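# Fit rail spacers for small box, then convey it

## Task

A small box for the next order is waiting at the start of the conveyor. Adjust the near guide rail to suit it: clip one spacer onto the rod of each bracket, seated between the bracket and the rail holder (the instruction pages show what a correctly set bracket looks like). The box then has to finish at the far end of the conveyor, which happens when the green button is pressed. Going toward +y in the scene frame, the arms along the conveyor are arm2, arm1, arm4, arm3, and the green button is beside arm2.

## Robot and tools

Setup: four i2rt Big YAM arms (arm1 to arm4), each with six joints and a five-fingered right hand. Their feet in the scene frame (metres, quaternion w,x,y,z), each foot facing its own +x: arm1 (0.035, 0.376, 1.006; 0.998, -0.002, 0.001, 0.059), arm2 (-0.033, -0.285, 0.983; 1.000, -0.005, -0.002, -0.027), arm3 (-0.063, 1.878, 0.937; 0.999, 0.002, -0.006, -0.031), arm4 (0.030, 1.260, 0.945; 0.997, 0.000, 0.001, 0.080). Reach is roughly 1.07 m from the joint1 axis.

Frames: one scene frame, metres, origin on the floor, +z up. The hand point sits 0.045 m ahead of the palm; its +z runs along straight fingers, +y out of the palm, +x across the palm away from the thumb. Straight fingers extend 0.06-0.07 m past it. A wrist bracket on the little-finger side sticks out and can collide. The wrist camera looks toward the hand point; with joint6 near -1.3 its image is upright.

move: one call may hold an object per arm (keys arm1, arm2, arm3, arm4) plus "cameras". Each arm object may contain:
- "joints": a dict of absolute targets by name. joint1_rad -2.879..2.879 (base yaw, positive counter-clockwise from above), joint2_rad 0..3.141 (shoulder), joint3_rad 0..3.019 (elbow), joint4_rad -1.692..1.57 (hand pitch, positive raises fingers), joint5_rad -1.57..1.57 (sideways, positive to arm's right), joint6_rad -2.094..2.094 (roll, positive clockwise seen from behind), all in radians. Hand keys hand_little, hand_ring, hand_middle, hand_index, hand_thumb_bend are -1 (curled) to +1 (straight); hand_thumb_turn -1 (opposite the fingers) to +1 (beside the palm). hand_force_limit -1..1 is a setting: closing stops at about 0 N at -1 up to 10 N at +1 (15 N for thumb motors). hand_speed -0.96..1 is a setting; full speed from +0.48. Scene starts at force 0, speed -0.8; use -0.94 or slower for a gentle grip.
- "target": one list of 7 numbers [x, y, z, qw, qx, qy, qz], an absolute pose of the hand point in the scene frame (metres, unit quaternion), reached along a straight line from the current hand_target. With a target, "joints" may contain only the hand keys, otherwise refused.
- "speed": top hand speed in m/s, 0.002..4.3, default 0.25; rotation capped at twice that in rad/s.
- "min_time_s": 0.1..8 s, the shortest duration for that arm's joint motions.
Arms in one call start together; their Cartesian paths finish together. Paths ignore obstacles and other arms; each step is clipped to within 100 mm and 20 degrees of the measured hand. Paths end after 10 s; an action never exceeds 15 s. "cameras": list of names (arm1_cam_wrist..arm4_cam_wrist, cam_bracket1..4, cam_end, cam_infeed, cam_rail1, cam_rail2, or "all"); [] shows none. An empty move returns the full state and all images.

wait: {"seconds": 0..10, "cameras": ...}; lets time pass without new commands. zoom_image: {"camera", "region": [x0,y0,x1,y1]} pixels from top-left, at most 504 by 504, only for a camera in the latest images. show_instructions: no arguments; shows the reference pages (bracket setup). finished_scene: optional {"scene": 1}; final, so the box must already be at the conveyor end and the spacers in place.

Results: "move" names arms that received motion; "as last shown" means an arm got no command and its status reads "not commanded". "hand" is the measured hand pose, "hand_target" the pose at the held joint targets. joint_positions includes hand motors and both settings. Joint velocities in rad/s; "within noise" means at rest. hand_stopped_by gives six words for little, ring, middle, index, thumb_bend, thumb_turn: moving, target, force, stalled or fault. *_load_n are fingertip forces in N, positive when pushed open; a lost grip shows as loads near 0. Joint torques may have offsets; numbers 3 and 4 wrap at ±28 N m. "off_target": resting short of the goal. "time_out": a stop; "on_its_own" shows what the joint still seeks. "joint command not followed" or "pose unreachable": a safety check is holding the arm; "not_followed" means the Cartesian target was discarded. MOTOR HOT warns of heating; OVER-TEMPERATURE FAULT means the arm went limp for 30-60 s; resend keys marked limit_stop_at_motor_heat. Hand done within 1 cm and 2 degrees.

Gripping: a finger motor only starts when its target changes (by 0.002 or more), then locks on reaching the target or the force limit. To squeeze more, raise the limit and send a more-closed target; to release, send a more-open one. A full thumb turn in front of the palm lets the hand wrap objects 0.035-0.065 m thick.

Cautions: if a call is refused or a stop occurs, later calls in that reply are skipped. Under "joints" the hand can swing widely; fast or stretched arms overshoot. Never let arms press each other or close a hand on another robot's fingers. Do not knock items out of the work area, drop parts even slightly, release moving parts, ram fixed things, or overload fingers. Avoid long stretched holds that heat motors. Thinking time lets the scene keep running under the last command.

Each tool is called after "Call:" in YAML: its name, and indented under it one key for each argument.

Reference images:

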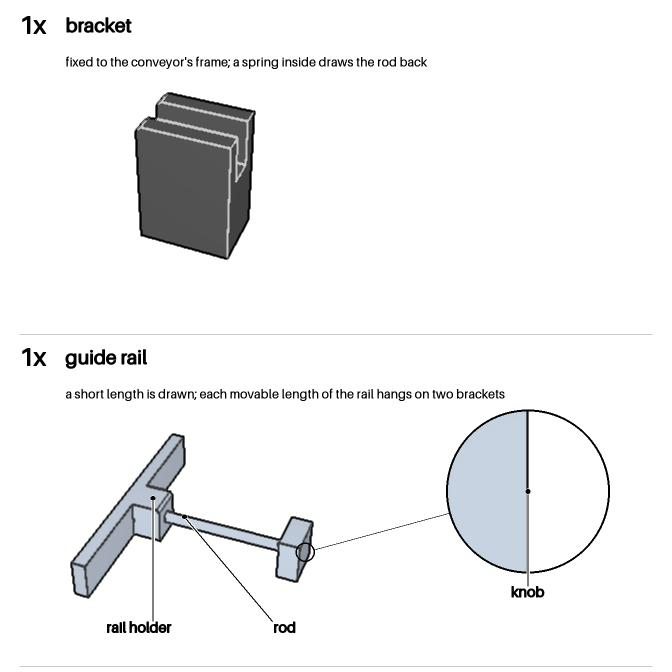

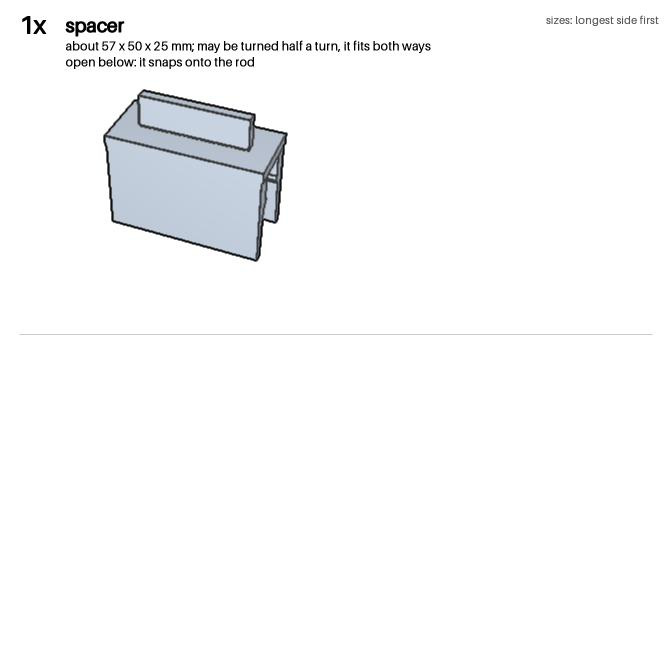

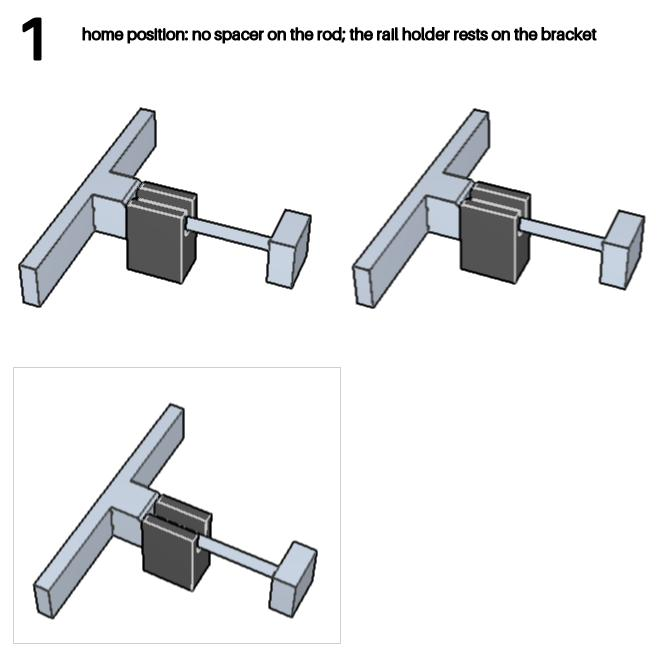

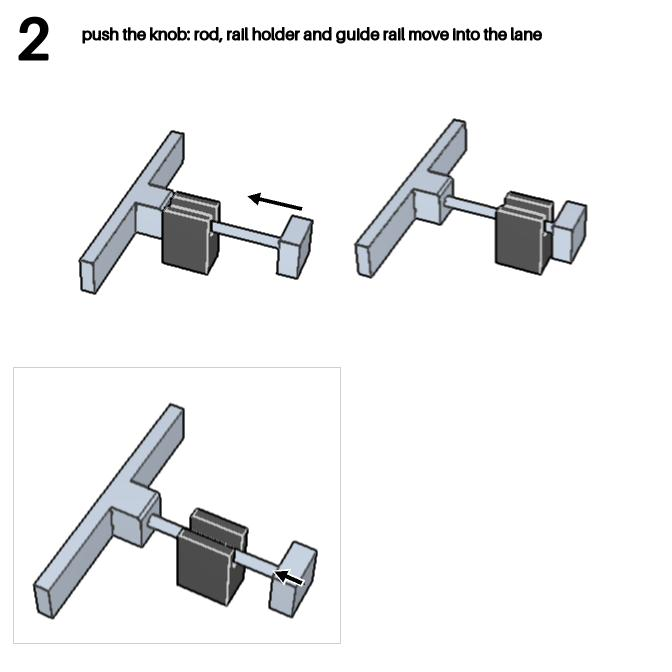

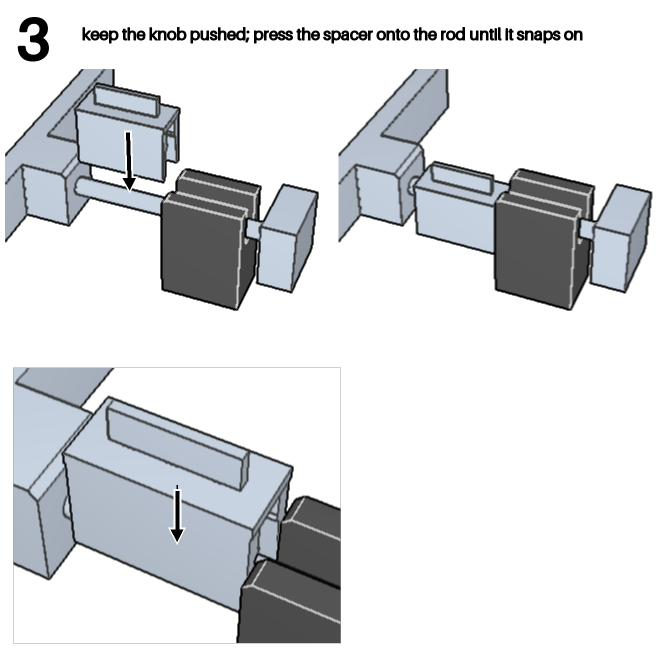

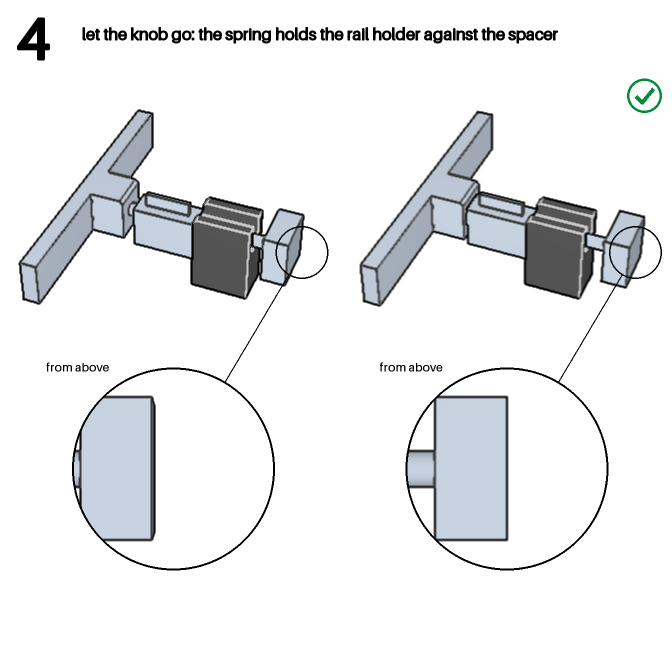

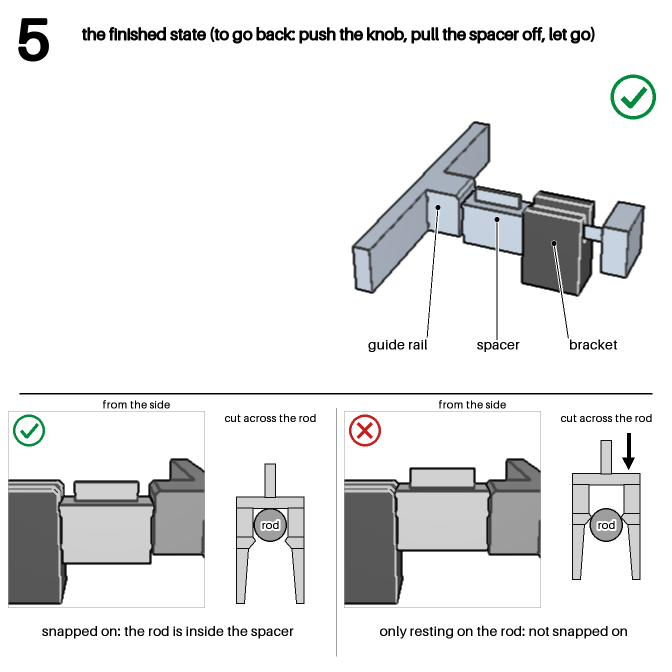

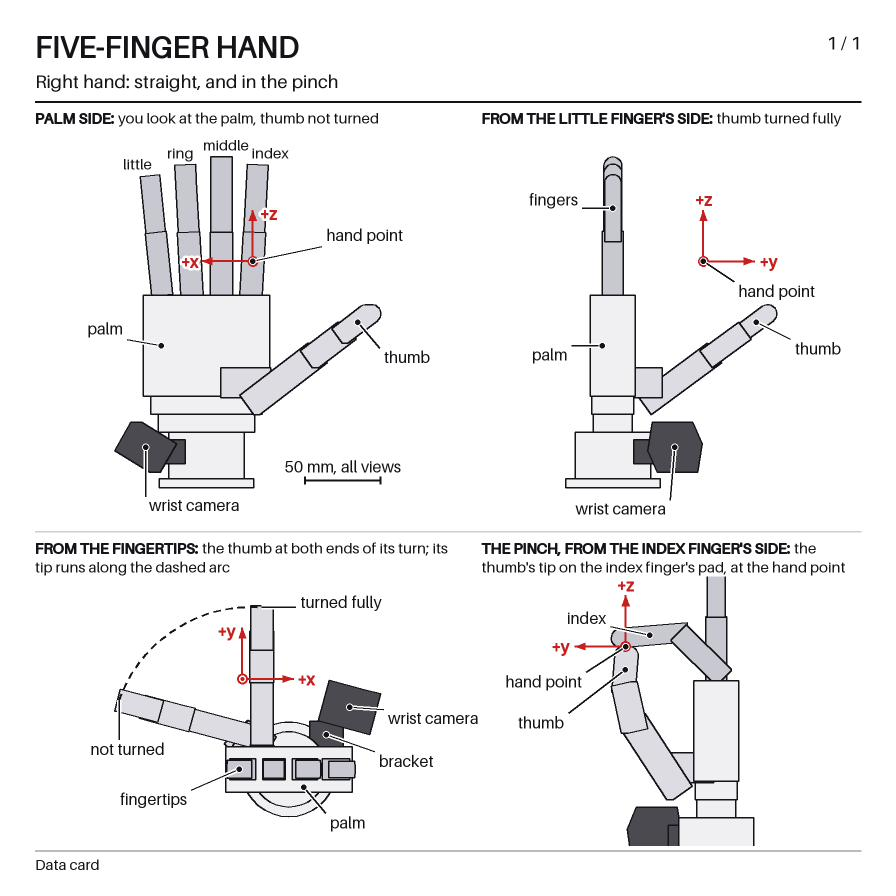

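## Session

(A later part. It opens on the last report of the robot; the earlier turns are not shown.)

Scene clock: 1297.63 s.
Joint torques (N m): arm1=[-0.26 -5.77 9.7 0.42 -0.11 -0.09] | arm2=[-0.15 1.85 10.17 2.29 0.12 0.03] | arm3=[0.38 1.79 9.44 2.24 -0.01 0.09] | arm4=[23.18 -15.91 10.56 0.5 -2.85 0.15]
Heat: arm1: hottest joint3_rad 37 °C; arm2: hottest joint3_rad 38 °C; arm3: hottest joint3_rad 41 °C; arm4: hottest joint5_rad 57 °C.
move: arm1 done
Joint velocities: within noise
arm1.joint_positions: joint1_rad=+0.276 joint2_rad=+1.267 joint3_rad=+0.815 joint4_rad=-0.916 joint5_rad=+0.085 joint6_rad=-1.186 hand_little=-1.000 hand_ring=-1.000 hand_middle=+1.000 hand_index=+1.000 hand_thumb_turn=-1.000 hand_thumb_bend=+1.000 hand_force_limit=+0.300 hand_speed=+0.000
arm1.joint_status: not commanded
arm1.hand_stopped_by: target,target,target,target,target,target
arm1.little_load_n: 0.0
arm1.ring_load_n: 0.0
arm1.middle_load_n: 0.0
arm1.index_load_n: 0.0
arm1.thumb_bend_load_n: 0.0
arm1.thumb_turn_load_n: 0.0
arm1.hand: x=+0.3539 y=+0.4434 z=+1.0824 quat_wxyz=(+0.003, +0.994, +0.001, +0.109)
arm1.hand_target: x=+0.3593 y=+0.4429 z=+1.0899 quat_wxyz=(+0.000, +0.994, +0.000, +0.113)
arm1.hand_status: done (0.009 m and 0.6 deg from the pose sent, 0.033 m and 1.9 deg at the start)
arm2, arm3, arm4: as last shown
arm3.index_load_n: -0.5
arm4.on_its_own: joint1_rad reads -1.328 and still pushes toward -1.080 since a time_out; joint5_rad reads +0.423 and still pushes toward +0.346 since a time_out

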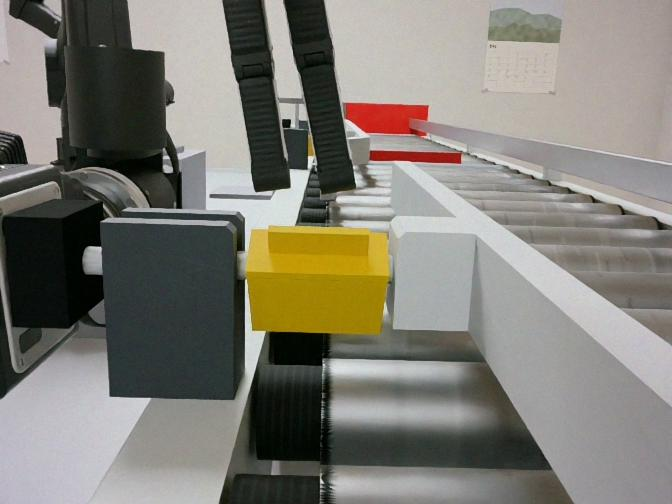

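Call:
move:
  arm1: {"target": [0.3595, 0.441, 1.053, 0, 0.9936, 0, 0.1132], "speed": 0.08}

Call:
move:
  arm1: {"target": [0.3595, 0.456, 1.053, 0, 0.9936, 0, 0.1132], "speed": 0.06}
  cameras: ["cam_bracket1", "arm1_cam_wrist"]

Call:
zoom_image:
  camera: "cam_bracket1"
  region: [200, 100, 450, 350]

Call:
zoom_image:
  camera: "arm1_cam_wrist"
  region: [200, 200, 320, 320]

Scene clock: 1316.80 s.
Joint torques (N m): arm1=[0.79 -3.55 7.43 1.13 -0.06 -0.06] | arm2=[0.62 2.84 10.11 2.35 0.1 0.06] | arm3=[0.5 2.08 9.57 2.25 -0.01 0.08] | arm4=[23.06 -16.15 10.56 0.5 -2.84 0.13]
Heat: arm1: hottest joint3_rad 38 °C; arm2: hottest joint3_rad 38 °C; arm3: hottest joint3_rad 41 °C; arm4: hottest joint5_rad 57 °C.
move: arm1 done
Joint velocities: within noise
arm1.joint_positions: joint1_rad=+0.272 joint2_rad=+1.305 joint3_rad=+0.778 joint4_rad=-0.827 joint5_rad=+0.084 joint6_rad=-1.191 hand_little=-1.000 hand_ring=-1.000 hand_middle=+1.000 hand_index=+1.000 hand_thumb_turn=-1.000 hand_thumb_bend=+1.000 hand_force_limit=+0.300 hand_speed=+0.000
arm1.joint_status: not commanded
arm1.hand_stopped_by: target,target,target,target,target,target
arm1.little_load_n: 0.0
arm1.ring_load_n: 0.0
arm1.middle_load_n: 0.0
arm1.index_load_n: 0.0
arm1.thumb_bend_load_n: 0.0
arm1.thumb_turn_load_n: 0.0
arm1.hand: x=+0.3589 y=+0.4438 z=+1.0587 quat_wxyz=(+0.000, +0.993, +0.001, +0.115)
arm1.hand_target: x=+0.3593 y=+0.4409 z=+1.0531 quat_wxyz=(+0.000, +0.994, +0.000, +0.113)
arm1.hand_status: done (0.006 m and 0.3 deg from the pose sent, 0.030 m and 0.6 deg at the start)
arm2, arm3, arm4: as last shown
arm3.index_load_n: 0.0
arm4.on_its_own: joint1_rad reads -1.328 and still pushes toward -1.080 since a time_out; joint5_rad reads +0.423 and still pushes toward +0.346 since a time_out
pictures: none

Scene clock: 1317.83 s.
Joint torques (N m): arm1=[2.9 -3.72 8.59 1.25 0.15 0.1] | arm2=[0.79 2.43 9.95 2.51 0.04 0.09] | arm3=[0.09 2.02 9.52 2.33 -0.02 0.1] | arm4=[23.3 -16.26 10.66 0.55 -2.84 0.12]
Heat: arm1: hottest joint3_rad 38 °C; arm2: hottest joint3_rad 38 °C; arm3: hottest joint3_rad 41 °C; arm4: hottest joint5_rad 57 °C.
move: arm1 done
Joint velocities: within noise
arm1.joint_positions: joint1_rad=+0.294 joint2_rad=+1.317 joint3_rad=+0.778 joint4_rad=-0.827 joint5_rad=+0.086 joint6_rad=-1.165 hand_little=-1.000 hand_ring=-1.000 hand_middle=+1.000 hand_index=+1.000 hand_thumb_turn=-1.000 hand_thumb_bend=+1.000 hand_force_limit=+0.300 hand_speed=+0.000
arm1.joint_status: not commanded
arm1.hand_stopped_by: target,target,target,target,target,target
arm1.little_load_n: 0.0
arm1.ring_load_n: 0.5
arm1.middle_load_n: 0.0
arm1.index_load_n: 0.0
arm1.thumb_bend_load_n: 0.0
arm1.thumb_turn_load_n: 0.0
arm1.hand: x=+0.3551 y=+0.4507 z=+1.0546 quat_wxyz=(+0.001, +0.994, -0.001, +0.110)
arm1.hand_target: x=+0.3593 y=+0.4559 z=+1.0530 quat_wxyz=(+0.000, +0.994, +0.000, +0.113)
arm1.hand_status: done (0.007 m and 0.4 deg from the pose sent, 0.013 m and 0.3 deg at the start)
arm2, arm3, arm4: as last shown
arm4.thumb_bend_load_n: -0.5
arm4.on_its_own: joint1_rad reads -1.328 and still pushes toward -1.080 since a time_out; joint5_rad reads +0.423 and still pushes toward +0.346 since a time_out
pictures: arm1_cam_wrist, cam_bracket1
arm1_cam_wrist: T_world_to_cam=[[0.18383, -0.97841, 0.09447, 0.27446], [-0.94868, -0.15143, 0.27763, 0.11757], [-0.25733, -0.14065, -0.95603, 1.28063]] pos_world=[0.39063, 0.46646, 1.16576]

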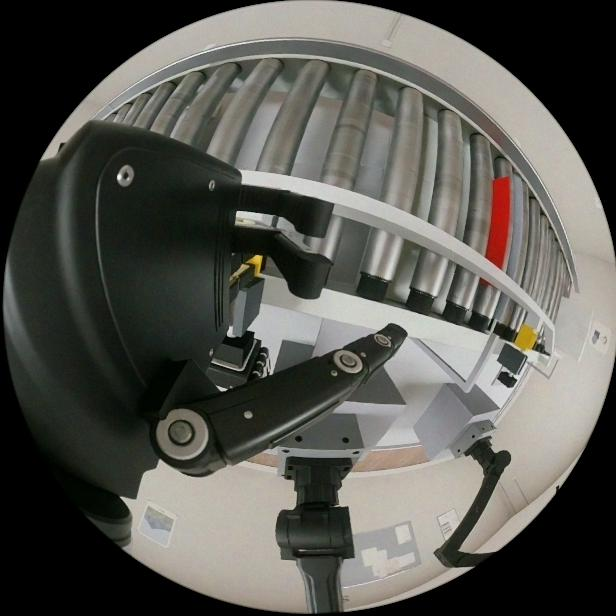

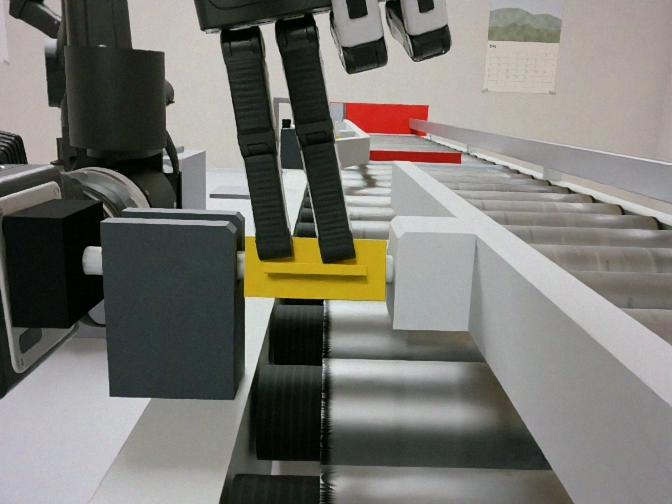

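Scaled by 2.016.

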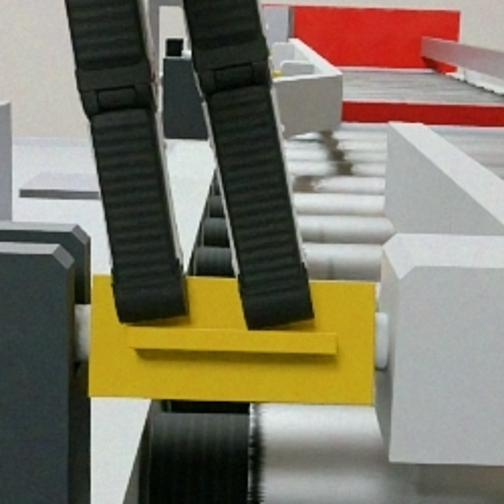

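Scaled by 4.200 from the camera's image (finer frame: 880x880).

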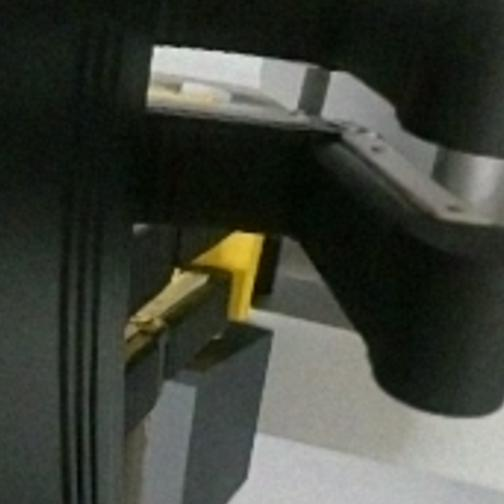

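Call:
move:
  arm1: {"target": [0.368, 0.456, 1.11, 0, 1, 0, 0], "speed": 0.12}
  cameras: ["cam_bracket1"]

Call:
zoom_image:
  camera: "cam_bracket1"
  region: [200, 100, 450, 350]

Call:
wait:
  seconds: 1.5
  cameras: ["cam_bracket1"]

Call:
zoom_image:
  camera: "cam_bracket1"
  region: [200, 100, 450, 350]

Scene clock: 1361.90 s.
Joint torques (N m): arm1=[0.09 -5.19 11.04 0.12 -0.19 -0.09] | arm2=[1.38 2.96 10.24 2.47 0.04 0.15] | arm3=[0.5 1.9 9.57 2.3 0 0.09] | arm4=[23.06 -16.09 10.52 0.54 -2.84 0.15]
Heat: arm1: hottest joint3_rad 36 °C; arm2: hottest joint3_rad 38 °C; arm3: hottest joint3_rad 41 °C; arm4: hottest joint5_rad 59 °C.
move: arm1 off_target
Joint velocities: within noise
arm1.joint_positions: joint1_rad=+0.258 joint2_rad=+1.408 joint3_rad=+1.005 joint4_rad=-1.175 joint5_rad=+0.000 joint6_rad=-1.198 hand_little=-1.000 hand_ring=-1.000 hand_middle=+1.000 hand_index=+1.000 hand_thumb_turn=-1.000 hand_thumb_bend=+1.000 hand_force_limit=+0.300 hand_speed=+0.000
arm1.joint_status: not commanded
arm1.hand_stopped_by: target,target,target,target,target,target
arm1.little_load_n: 0.0
arm1.ring_load_n: 0.0
arm1.middle_load_n: 0.0
arm1.index_load_n: 0.0
arm1.thumb_bend_load_n: 0.0
arm1.thumb_turn_load_n: 0.0
arm1.hand: x=+0.3553 y=+0.4544 z=+1.1032 quat_wxyz=(+0.003, +1.000, +0.002, -0.004)
arm1.hand_target: x=+0.3677 y=+0.4558 z=+1.1100 quat_wxyz=(+0.000, +1.000, +0.000, +0.000)
arm1.hand_status: off_target (0.014 m and 0.6 deg from the pose sent, 0.057 m and 12.6 deg at the start)
arm2.joint_positions: joint1_rad=-1.092 joint2_rad=+0.629 joint3_rad=+1.399 joint4_rad=-1.142 joint5_rad=-0.186 joint6_rad=-1.279 hand_little=+1.000 hand_ring=+1.000 hand_middle=+1.000 hand_index=+1.000 hand_thumb_turn=+1.000 hand_thumb_bend=+1.000 hand_force_limit=+0.000 hand_speed=-0.800
arm2.joint_status: not commanded
arm2.hand_stopped_by: target,target,target,target,target,target
arm2.little_load_n: 0.0
arm2.ring_load_n: 0.0
arm2.middle_load_n: 0.0
arm2.index_load_n: 0.0
arm2.thumb_bend_load_n: 0.0
arm2.thumb_turn_load_n: 0.5
arm2.hand: x=+0.0644 y=-0.5285 z=+1.5171 quat_wxyz=(+0.166, +0.651, -0.500, +0.547)
arm2.hand_target: x=+0.0616 y=-0.5276 z=+1.5258 quat_wxyz=(+0.172, +0.645, -0.498, +0.553)
arm2.hand_status: not commanded
arm3.joint_positions: joint1_rad=-0.044 joint2_rad=+0.566 joint3_rad=+1.446 joint4_rad=-1.180 joint5_rad=-0.109 joint6_rad=-1.180 hand_little=+1.000 hand_ring=+1.000 hand_middle=+1.000 hand_index=+1.000 hand_thumb_turn=+1.000 hand_thumb_bend=+1.000 hand_force_limit=+0.000 hand_speed=-0.800
arm3.joint_status: not commanded
arm3.hand_stopped_by: target,target,target,target,target,target
arm3.little_load_n: 0.0
arm3.ring_load_n: 0.0
arm3.middle_load_n: 0.0
arm3.index_load_n: 0.0
arm3.thumb_bend_load_n: 0.0
arm3.thumb_turn_load_n: 0.0
arm3.hand: x=+0.1534 y=+1.8296 z=+1.4946 quat_wxyz=(-0.129, +0.784, -0.167, +0.584)
arm3.hand_target: x=+0.1509 y=+1.8298 z=+1.5053 quat_wxyz=(-0.130, +0.776, -0.164, +0.594)
arm3.hand_status: not commanded
arm4.joint_positions: joint1_rad=-1.328 joint2_rad=+2.313 joint3_rad=+1.366 joint4_rad=+0.947 joint5_rad=+0.423 joint6_rad=-1.590 hand_little=-1.000 hand_ring=-1.000 hand_middle=-1.000 hand_index=-1.000 hand_thumb_turn=+1.000 hand_thumb_bend=+1.000 hand_force_limit=+0.000 hand_speed=+0.000
arm4.joint_status: not commanded
arm4.hand_stopped_by: target,target,target,target,target,target
arm4.little_load_n: 0.0
arm4.ring_load_n: 0.0
arm4.middle_load_n: 0.0
arm4.index_load_n: 0.0
arm4.thumb_bend_load_n: 0.0
arm4.thumb_turn_load_n: 0.0
arm4.on_its_own: joint1_rad reads -1.328 and still pushes toward -1.080 since a time_out; joint5_rad reads +0.423 and still pushes toward +0.346 since a time_out
arm4.hand: x=+0.2105 y=+0.4915 z=+0.9690 quat_wxyz=(+0.510, +0.500, -0.500, +0.490)
arm4.hand_target: x=+0.4167 y=+0.5491 z=+0.9589 quat_wxyz=(+0.418, +0.570, -0.419, +0.570)
arm4.hand_status: not commanded

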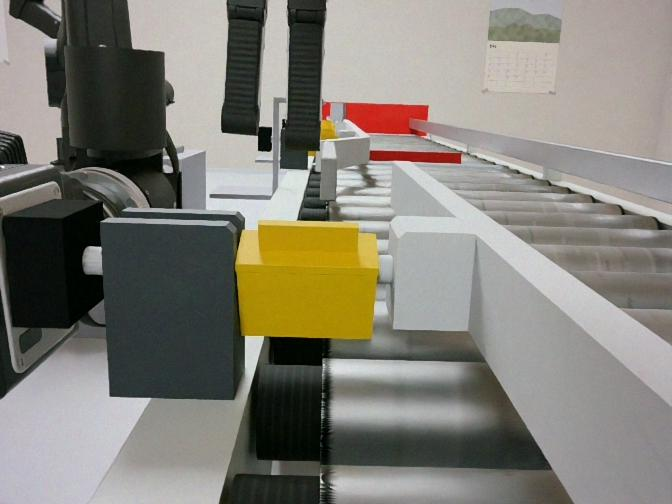

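Scaled by 2.016.

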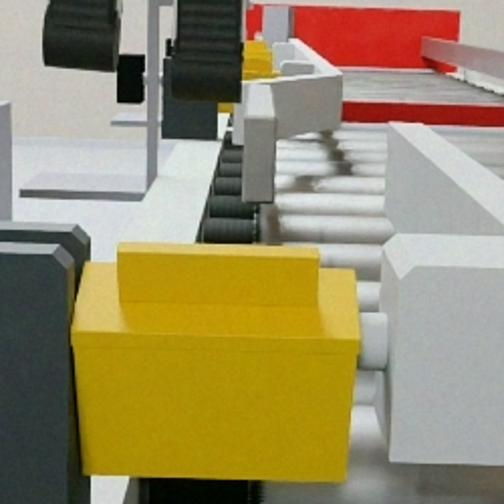

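Scene clock: 1363.40 s.
Joint torques (N m): arm1=[-0.44 -5.54 11.1 -0.2 -0.17 -0.05] | arm2=[1.55 2.84 10.17 2.18 0.1 0.08] | arm3=[0.5 1.96 9.5 2.29 0 0.1] | arm4=[22.95 -16.03 10.59 0.51 -2.84 0.14]
Heat: arm1: hottest joint3_rad 37 °C; arm2: hottest joint3_rad 38 °C; arm3: hottest joint3_rad 41 °C; arm4: hottest joint5_rad 59 °C.
Joint velocities: within noise
arm1.joint_positions: joint1_rad=+0.258 joint2_rad=+1.408 joint3_rad=+1.005 joint4_rad=-1.175 joint5_rad=+0.000 joint6_rad=-1.198 hand_little=-1.000 hand_ring=-1.000 hand_middle=+1.000 hand_index=+1.000 hand_thumb_turn=-1.000 hand_thumb_bend=+1.000 hand_force_limit=+0.300 hand_speed=+0.000
arm1.joint_status: not commanded
arm1.hand_stopped_by: target,target,target,target,target,target
arm1.little_load_n: 0.0
arm1.ring_load_n: 0.5
arm1.middle_load_n: 0.0
arm1.index_load_n: 0.0
arm1.thumb_bend_load_n: 0.0
arm1.thumb_turn_load_n: 0.5
arm1.hand: x=+0.3553 y=+0.4545 z=+1.1032 quat_wxyz=(+0.003, +1.000, +0.002, -0.004)
arm1.hand_target: x=+0.3677 y=+0.4559 z=+1.1100 quat_wxyz=(+0.000, +1.000, +0.000, +0.000)
arm1.hand_status: off_target (0.014 m and 0.6 deg from the pose sent, 0.057 m and 12.6 deg at the start)
arm2.joint_positions: joint1_rad=-1.092 joint2_rad=+0.629 joint3_rad=+1.399 joint4_rad=-1.142 joint5_rad=-0.186 joint6_rad=-1.279 hand_little=+1.000 hand_ring=+1.000 hand_middle=+1.000 hand_index=+1.000 hand_thumb_turn=+1.000 hand_thumb_bend=+1.000 hand_force_limit=+0.000 hand_speed=-0.800
arm2.joint_status: not commanded
arm2.hand_stopped_by: target,target,target,target,target,target
arm2.little_load_n: 0.0
arm2.ring_load_n: 0.0
arm2.middle_load_n: 0.0
arm2.index_load_n: 0.0
arm2.thumb_bend_load_n: -0.5
arm2.thumb_turn_load_n: 0.0
arm2.hand: x=+0.0644 y=-0.5285 z=+1.5171 quat_wxyz=(+0.166, +0.651, -0.500, +0.547)
arm2.hand_target: x=+0.0616 y=-0.5276 z=+1.5258 quat_wxyz=(+0.172, +0.645, -0.498, +0.553)
arm2.hand_status: not commanded
arm3.joint_positions: joint1_rad=-0.044 joint2_rad=+0.566 joint3_rad=+1.446 joint4_rad=-1.180 joint5_rad=-0.109 joint6_rad=-1.180 hand_little=+1.000 hand_ring=+1.000 hand_middle=+1.000 hand_index=+1.000 hand_thumb_turn=+1.000 hand_thumb_bend=+1.000 hand_force_limit=+0.000 hand_speed=-0.800
arm3.joint_status: not commanded
arm3.hand_stopped_by: target,target,target,target,target,target
arm3.little_load_n: 0.0
arm3.ring_load_n: 0.0
arm3.middle_load_n: 0.0
arm3.index_load_n: 0.0
arm3.thumb_bend_load_n: 0.0
arm3.thumb_turn_load_n: 0.0
arm3.hand: x=+0.1534 y=+1.8296 z=+1.4946 quat_wxyz=(-0.129, +0.784, -0.167, +0.584)
arm3.hand_target: x=+0.1509 y=+1.8298 z=+1.5053 quat_wxyz=(-0.130, +0.776, -0.164, +0.594)
arm3.hand_status: not commanded
arm4.joint_positions: joint1_rad=-1.328 joint2_rad=+2.313 joint3_rad=+1.366 joint4_rad=+0.947 joint5_rad=+0.423 joint6_rad=-1.590 hand_little=-1.000 hand_ring=-1.000 hand_middle=-1.000 hand_index=-1.000 hand_thumb_turn=+1.000 hand_thumb_bend=+1.000 hand_force_limit=+0.000 hand_speed=+0.000
arm4.joint_status: not commanded
arm4.hand_stopped_by: target,target,target,target,target,target
arm4.little_load_n: 0.0
arm4.ring_load_n: 0.0
arm4.middle_load_n: 0.0
arm4.index_load_n: 0.0
arm4.thumb_bend_load_n: 0.0
arm4.thumb_turn_load_n: 0.0
arm4.on_its_own: joint1_rad reads -1.328 and still pushes toward -1.080 since a time_out; joint5_rad reads +0.423 and still pushes toward +0.346 since a time_out
arm4.hand: x=+0.2105 y=+0.4915 z=+0.9690 quat_wxyz=(+0.510, +0.500, -0.500, +0.490)
arm4.hand_target: x=+0.4167 y=+0.5491 z=+0.9589 quat_wxyz=(+0.418, +0.570, -0.419, +0.570)
arm4.hand_status: not commanded
wait: 1.50 s; at rest by 0.27 s

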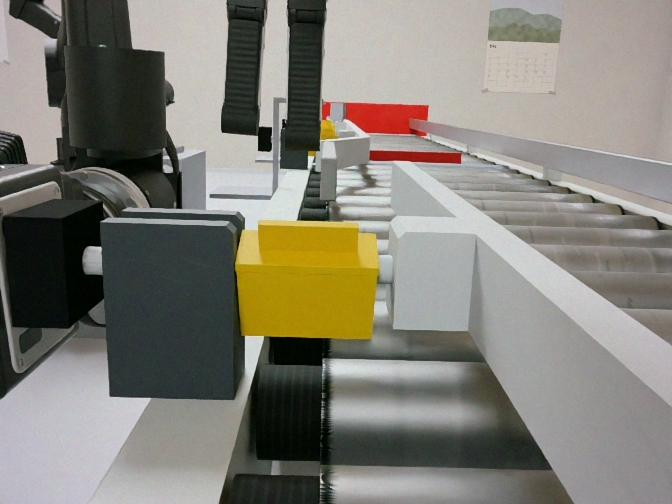

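Scaled by 2.016.

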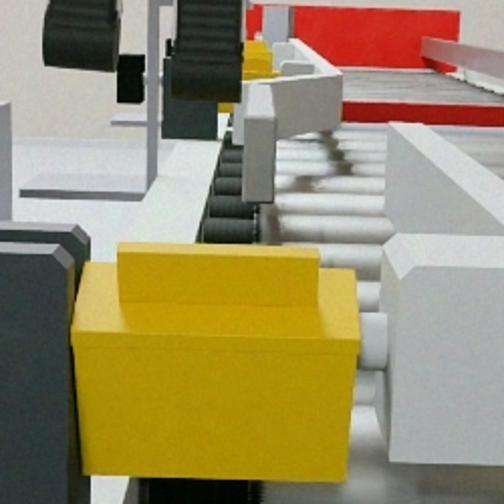

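Call:
move:
  arm1: {"target": [0.374, 0.426, 1.08, 0, 1, 0, 0], "speed": 0.12}

Call:
move:
  arm1: {"target": [0.374, 0.426, 1.030, 0, 1, 0, 0], "speed": 0.08}
  cameras: ["cam_bracket1", "arm1_cam_wrist"]

Call:
zoom_image:
  camera: "cam_bracket1"
  region: [200, 100, 450, 350]

Call:
zoom_image:
  camera: "arm1_cam_wrist"
  region: [200, 200, 320, 320]

Scene clock: 1392.37 s.
Joint torques (N m): arm1=[0.97 -5.48 7.27 0.99 -0.18 -0.16] | arm2=[0.26 3.31 10.03 2.48 0.11 0.06] | arm3=[0.26 1.79 9.51 2.35 -0.02 0.1] | arm4=[23 -16.09 10.55 0.53 -2.85 0.14]
Heat: arm1: hottest joint3_rad 40 °C; arm2: hottest joint3_rad 38 °C; arm3: hottest joint3_rad 41 °C; arm4: hottest joint5_rad 59 °C.
move: arm1 done
Joint velocities: within noise
arm1.joint_positions: joint1_rad=+0.177 joint2_rad=+1.436 joint3_rad=+0.993 joint4_rad=-1.115 joint5_rad=-0.001 joint6_rad=-1.276 hand_little=-1.000 hand_ring=-1.000 hand_middle=+1.000 hand_index=+1.000 hand_thumb_turn=-1.000 hand_thumb_bend=+1.000 hand_force_limit=+0.300 hand_speed=+0.000
arm1.joint_status: not commanded
arm1.hand_stopped_by: target,target,target,target,target,target
arm1.little_load_n: 0.5
arm1.ring_load_n: 0.0
arm1.middle_load_n: 0.0
arm1.index_load_n: 0.0
arm1.thumb_bend_load_n: 0.0
arm1.thumb_turn_load_n: 0.0
arm1.hand: x=+0.3744 y=+0.4287 z=+1.0880 quat_wxyz=(+0.000, +1.000, +0.000, +0.005)
arm1.hand_target: x=+0.3738 y=+0.4260 z=+1.0802 quat_wxyz=(+0.000, +1.000, +0.000, +0.000)
arm1.hand_status: done (0.008 m and 0.6 deg from the pose sent, 0.041 m and 0.6 deg at the start)
arm2, arm3, arm4: as last shown
arm2.thumb_bend_load_n: 0.0
arm4.thumb_turn_load_n: -0.5
arm4.on_its_own: joint1_rad reads -1.328 and still pushes toward -1.080 since a time_out; joint5_rad reads +0.423 and still pushes toward +0.346 since a time_out
pictures: none

Scene clock: 1393.60 s.
Joint torques (N m): arm1=[1.14 -5.83 6.78 0.87 -0.23 -0.08] | arm2=[-0.26 3.9 10.1 2.59 0.12 0.06] | arm3=[0.38 1.73 9.47 2.26 -0.03 0.08] | arm4=[22.89 -16.09 10.59 0.53 -2.84 0.14]
Heat: arm1: hottest joint3_rad 39 °C; arm2: hottest joint3_rad 38 °C; arm3: hottest joint3_rad 41 °C; arm4: hottest joint5_rad 59 °C.
move: arm1 done
Joint velocities: within noise
arm1.joint_positions: joint1_rad=+0.177 joint2_rad=+1.511 joint3_rad=+0.921 joint4_rad=-0.970 joint5_rad=-0.001 joint6_rad=-1.276 hand_little=-1.000 hand_ring=-1.000 hand_middle=+1.000 hand_index=+1.000 hand_thumb_turn=-1.000 hand_thumb_bend=+1.000 hand_force_limit=+0.300 hand_speed=+0.000
arm1.joint_status: not commanded
arm1.hand_stopped_by: target,target,target,target,target,target
arm1.little_load_n: 0.0
arm1.ring_load_n: 0.5
arm1.middle_load_n: 0.0
arm1.index_load_n: 0.0
arm1.thumb_bend_load_n: 0.0
arm1.thumb_turn_load_n: 0.0
arm1.hand: x=+0.3750 y=+0.4287 z=+1.0370 quat_wxyz=(+0.000, +1.000, +0.000, +0.004)
arm1.hand_target: x=+0.3738 y=+0.4260 z=+1.0301 quat_wxyz=(+0.000, +1.000, +0.000, +0.000)
arm1.hand_status: done (0.008 m and 0.5 deg from the pose sent, 0.058 m and 0.6 deg at the start)
arm2, arm3, arm4: as last shown
arm4.middle_load_n: 0.5
arm4.thumb_turn_load_n: 0.0
arm4.on_its_own: joint1_rad reads -1.328 and still pushes toward -1.080 since a time_out; joint5_rad reads +0.423 and still pushes toward +0.346 since a time_out
pictures: arm1_cam_wrist, cam_bracket1
arm1_cam_wrist: T_world_to_cam=[[0.2024, -0.97791, 0.05224, 0.28753], [-0.86875, -0.15468, 0.47047, -0.09056], [-0.452, -0.1406, -0.88087, 1.26089]] pos_world=[0.43305, 0.44446, 1.13826]

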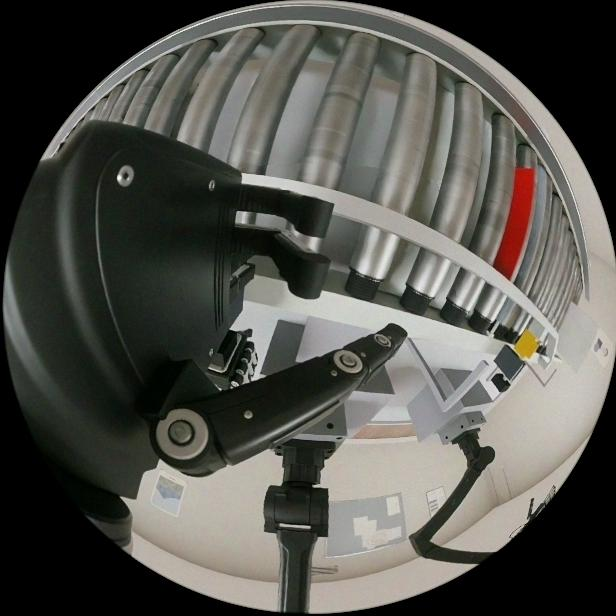

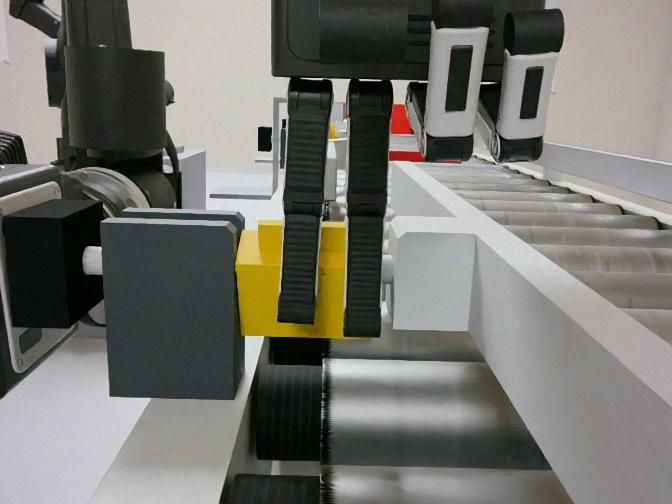

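Scaled by 2.016.

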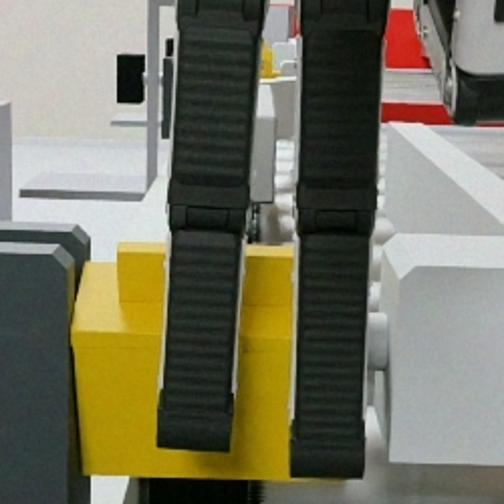

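Scaled by 4.200 from the camera's image (finer frame: 880x880).

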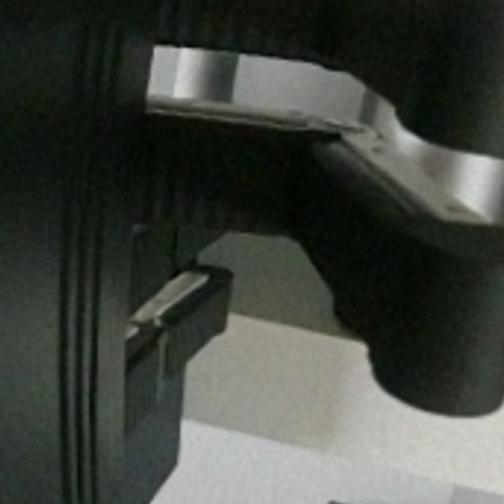

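Call:
move:
  arm1: {"target": [0.370, 0.447, 1.031, 0, 1, 0, 0], "speed": 0.06}
  cameras: ["cam_bracket1"]

Call:
zoom_image:
  camera: "cam_bracket1"
  region: [200, 100, 450, 350]

Scene clock: 1401.00 s.
Joint torques (N m): arm1=[1.67 -6.48 7.51 0.73 -0.15 0.03] | arm2=[0.85 3.02 10 2.56 0.06 0.08] | arm3=[0.03 2.26 9.5 2.28 0 0.09] | arm4=[23 -16.03 10.65 0.49 -2.84 0.14]
Heat: arm1: hottest joint3_rad 39 °C; arm2: hottest joint3_rad 39 °C; arm3: hottest joint3_rad 41 °C; arm4: hottest joint5_rad 59 °C.
move: arm1 done
Joint velocities: within noise
arm1.joint_positions: joint1_rad=+0.216 joint2_rad=+1.511 joint3_rad=+0.921 joint4_rad=-0.970 joint5_rad=-0.001 joint6_rad=-1.235 hand_little=-1.000 hand_ring=-1.000 hand_middle=+1.000 hand_index=+1.000 hand_thumb_turn=-1.000 hand_thumb_bend=+1.000 hand_force_limit=+0.300 hand_speed=+0.000
arm1.joint_status: not commanded
arm1.hand_stopped_by: target,target,target,target,target,target
arm1.little_load_n: 0.0
arm1.ring_load_n: 0.0
arm1.middle_load_n: 0.5
arm1.index_load_n: 0.0
arm1.thumb_bend_load_n: 0.0
arm1.thumb_turn_load_n: 0.0
arm1.hand: x=+0.3701 y=+0.4432 z=+1.0368 quat_wxyz=(+0.000, +1.000, -0.001, +0.004)
arm1.hand_target: x=+0.3698 y=+0.4470 z=+1.0311 quat_wxyz=(+0.000, +1.000, +0.000, +0.000)
arm1.hand_status: done (0.007 m and 0.5 deg from the pose sent, 0.020 m and 0.5 deg at the start)
arm2, arm3, arm4: as last shown
arm3.ring_load_n: -0.5
arm4.middle_load_n: 0.0
arm4.on_its_own: joint1_rad reads -1.328 and still pushes toward -1.080 since a time_out; joint5_rad reads +0.423 and still pushes toward +0.346 since a time_out

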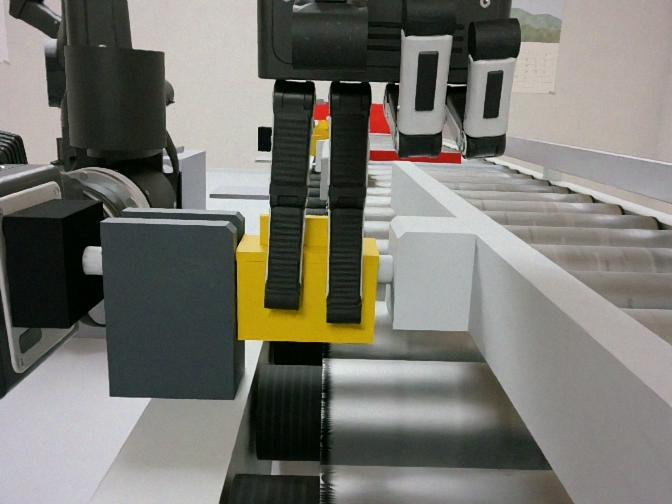

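Scaled by 2.016.

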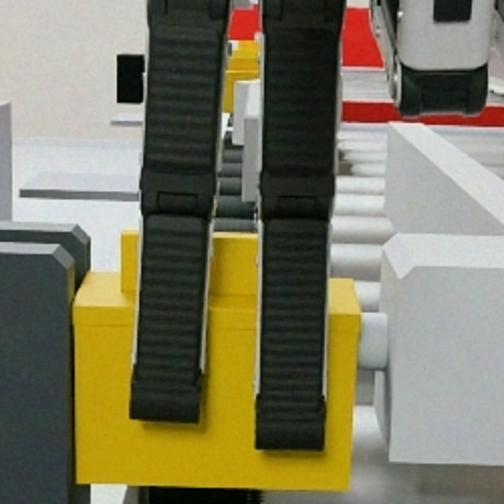

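Call:
move:
  arm4: {"joints": {"joint1_rad": -1.36, "joint5_rad": 0.42}, "min_time_s": 6}
  cameras: ["cam_bracket1", "cam_bracket2"]

Call:
zoom_image:
  camera: "cam_bracket1"
  region: [200, 100, 450, 350]

Scene clock: 1417.40 s.
Joint torques (N m): arm1=[1.2 -5.19 7.45 0.69 -0.17 0] | arm2=[0.09 3.43 10.18 2.32 0.07 0.11] | arm3=[0.5 2.32 9.47 2.28 -0.02 0.08] | arm4=[1.14 -16.32 9.85 0.61 0.01 0.03]
Heat: arm1: hottest joint3_rad 38 °C; arm2: hottest joint3_rad 39 °C; arm3: hottest joint3_rad 41 °C; arm4: hottest joint5_rad 58 °C.
move: arm4 done
Joint velocities: within noise
arm1, arm2, arm3: as last shown
arm1.joint_positions: joint1_rad=+0.216 joint2_rad=+1.511 joint3_rad=+0.921 joint4_rad=-0.970 joint5_rad=-0.001 joint6_rad=-1.234 hand_little=-1.000 hand_ring=-1.000 hand_middle=+1.000 hand_index=+1.000 hand_thumb_turn=-1.000 hand_thumb_bend=+1.000 hand_force_limit=+0.300 hand_speed=+0.000
arm1.middle_load_n: 0.0
arm3.ring_load_n: 0.0
arm3.index_load_n: -0.5
arm4.joint_positions: joint1_rad=-1.352 joint2_rad=+2.317 joint3_rad=+1.375 joint4_rad=+0.944 joint5_rad=+0.425 joint6_rad=-1.578 hand_little=-1.000 hand_ring=-1.000 hand_middle=-1.000 hand_index=-1.000 hand_thumb_turn=+1.000 hand_thumb_bend=+1.000 hand_force_limit=+0.000 hand_speed=+0.000
arm4.joint_status: all done
arm4.hand_stopped_by: target,target,target,target,target,target
arm4.little_load_n: 0.0
arm4.ring_load_n: 0.0
arm4.middle_load_n: 0.0
arm4.index_load_n: 0.0
arm4.thumb_bend_load_n: 0.0
arm4.thumb_turn_load_n: 0.0
arm4.hand: x=+0.1928 y=+0.4853 z=+0.9681 quat_wxyz=(+0.514, +0.490, -0.509, +0.487)
arm4.hand_target: x=+0.1909 y=+0.4746 z=+0.9592 quat_wxyz=(+0.512, +0.487, -0.512, +0.487)
arm4.hand_status: not commanded

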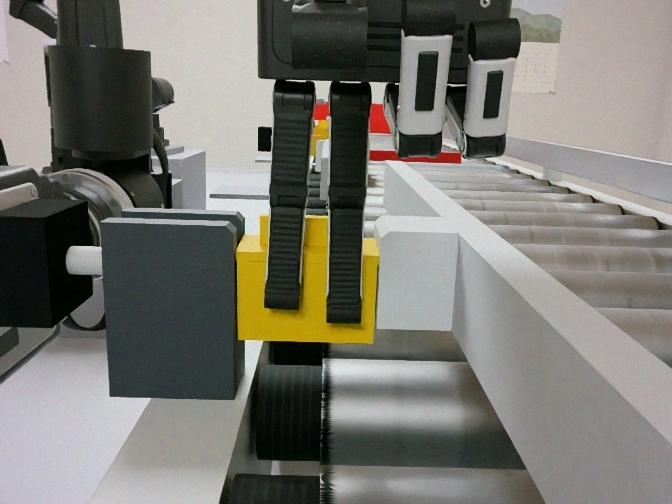

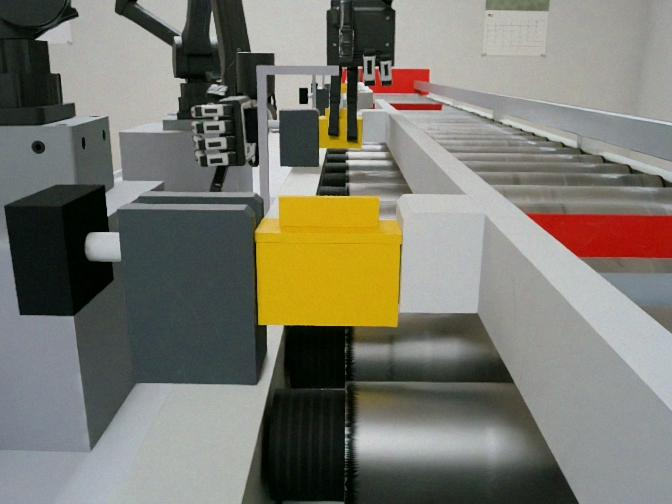

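Scaled by 2.016.

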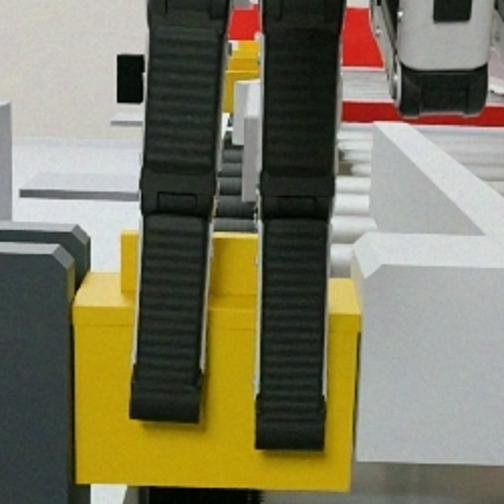

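Call:
move:
  arm1: {"target": [0.368, 0.415, 1.036, 0, 1, 0, 0], "speed": 0.08}
  arm4: {"target": [0.12, 0.50, 1.0, 0.5, 0.5, -0.5, 0.5], "speed": 0.1}
  cameras: ["cam_bracket1"]

Call:
zoom_image:
  camera: "cam_bracket1"
  region: [200, 170, 440, 350]

Scene clock: 1428.47 s.
Joint torques (N m): arm1=[1.03 -7.59 6.49 0.42 -0.13 -0.08] | arm2=[0.67 2.67 10.17 2.5 0.11 0.08] | arm3=[0.15 1.9 9.46 2.21 -0.02 0.09] | arm4=[1.14 -17.9 5.31 1.59 0.1 0]
Heat: arm1: hottest joint3_rad 38 °C; arm2: hottest joint3_rad 39 °C; arm3: hottest joint3_rad 41 °C; arm4: hottest joint5_rad 54 °C.
move: arm1 done; arm4 done
Joint velocities: within noise
arm1.joint_positions: joint1_rad=+0.155 joint2_rad=+1.499 joint3_rad=+0.907 joint4_rad=-0.970 joint5_rad=-0.001 joint6_rad=-1.299 hand_little=-1.000 hand_ring=-1.000 hand_middle=+1.000 hand_index=+1.000 hand_thumb_turn=-1.000 hand_thumb_bend=+1.000 hand_force_limit=+0.300 hand_speed=+0.000
arm1.joint_status: not commanded
arm1.hand_stopped_by: target,target,target,target,target,target
arm1.little_load_n: 0.0
arm1.ring_load_n: 0.0
arm1.middle_load_n: 0.0
arm1.index_load_n: 0.0
arm1.thumb_bend_load_n: 0.0
arm1.thumb_turn_load_n: 0.0
arm1.hand: x=+0.3720 y=+0.4192 z=+1.0371 quat_wxyz=(+0.000, +1.000, +0.001, +0.003)
arm1.hand_target: x=+0.3680 y=+0.4151 z=+1.0360 quat_wxyz=(+0.000, +1.000, +0.000, +0.000)
arm1.hand_status: done (0.006 m and 0.4 deg from the pose sent, 0.028 m and 0.5 deg at the start)
arm2, arm3: as last shown
arm3.index_load_n: 0.0
arm4.joint_positions: joint1_rad=-1.463 joint2_rad=+2.193 joint3_rad=+1.226 joint4_rad=+0.954 joint5_rad=+0.263 joint6_rad=-1.577 hand_little=-1.000 hand_ring=-1.000 hand_middle=-1.000 hand_index=-1.000 hand_thumb_turn=+1.000 hand_thumb_bend=+1.000 hand_force_limit=+0.000 hand_speed=+0.000
arm4.joint_status: not commanded
arm4.hand_stopped_by: target,target,target,target,target,target
arm4.little_load_n: 0.0
arm4.ring_load_n: 0.0
arm4.middle_load_n: 0.0
arm4.index_load_n: 0.0
arm4.thumb_bend_load_n: 0.0
arm4.thumb_turn_load_n: 0.0
arm4.hand: x=+0.1258 y=+0.4977 z=+0.9951 quat_wxyz=(+0.498, +0.507, -0.499, +0.495)
arm4.hand_target: x=+0.1201 y=+0.4999 z=+1.0001 quat_wxyz=(+0.500, +0.500, -0.500, +0.500)
arm4.hand_status: done (0.008 m and 1.0 deg from the pose sent, 0.081 m and 2.7 deg at the start)

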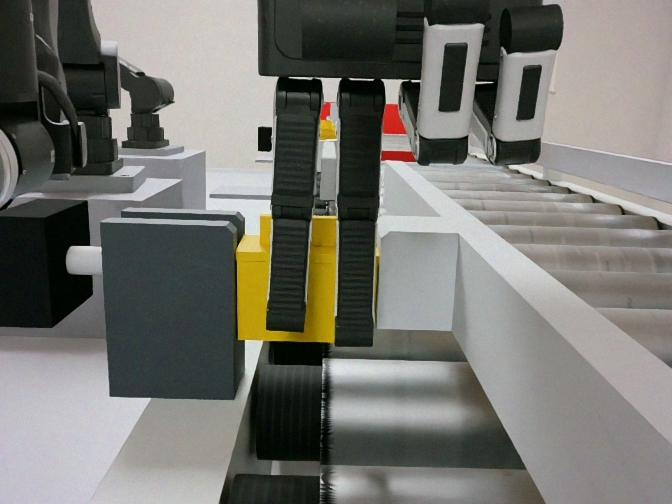

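Scaled by 2.100.

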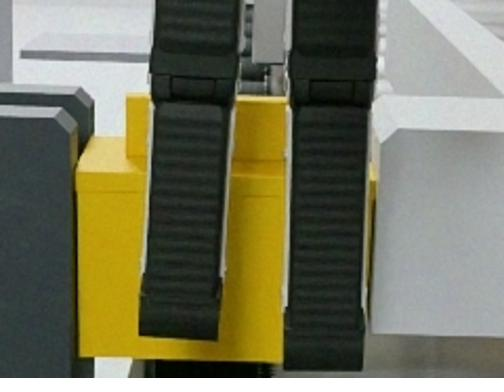

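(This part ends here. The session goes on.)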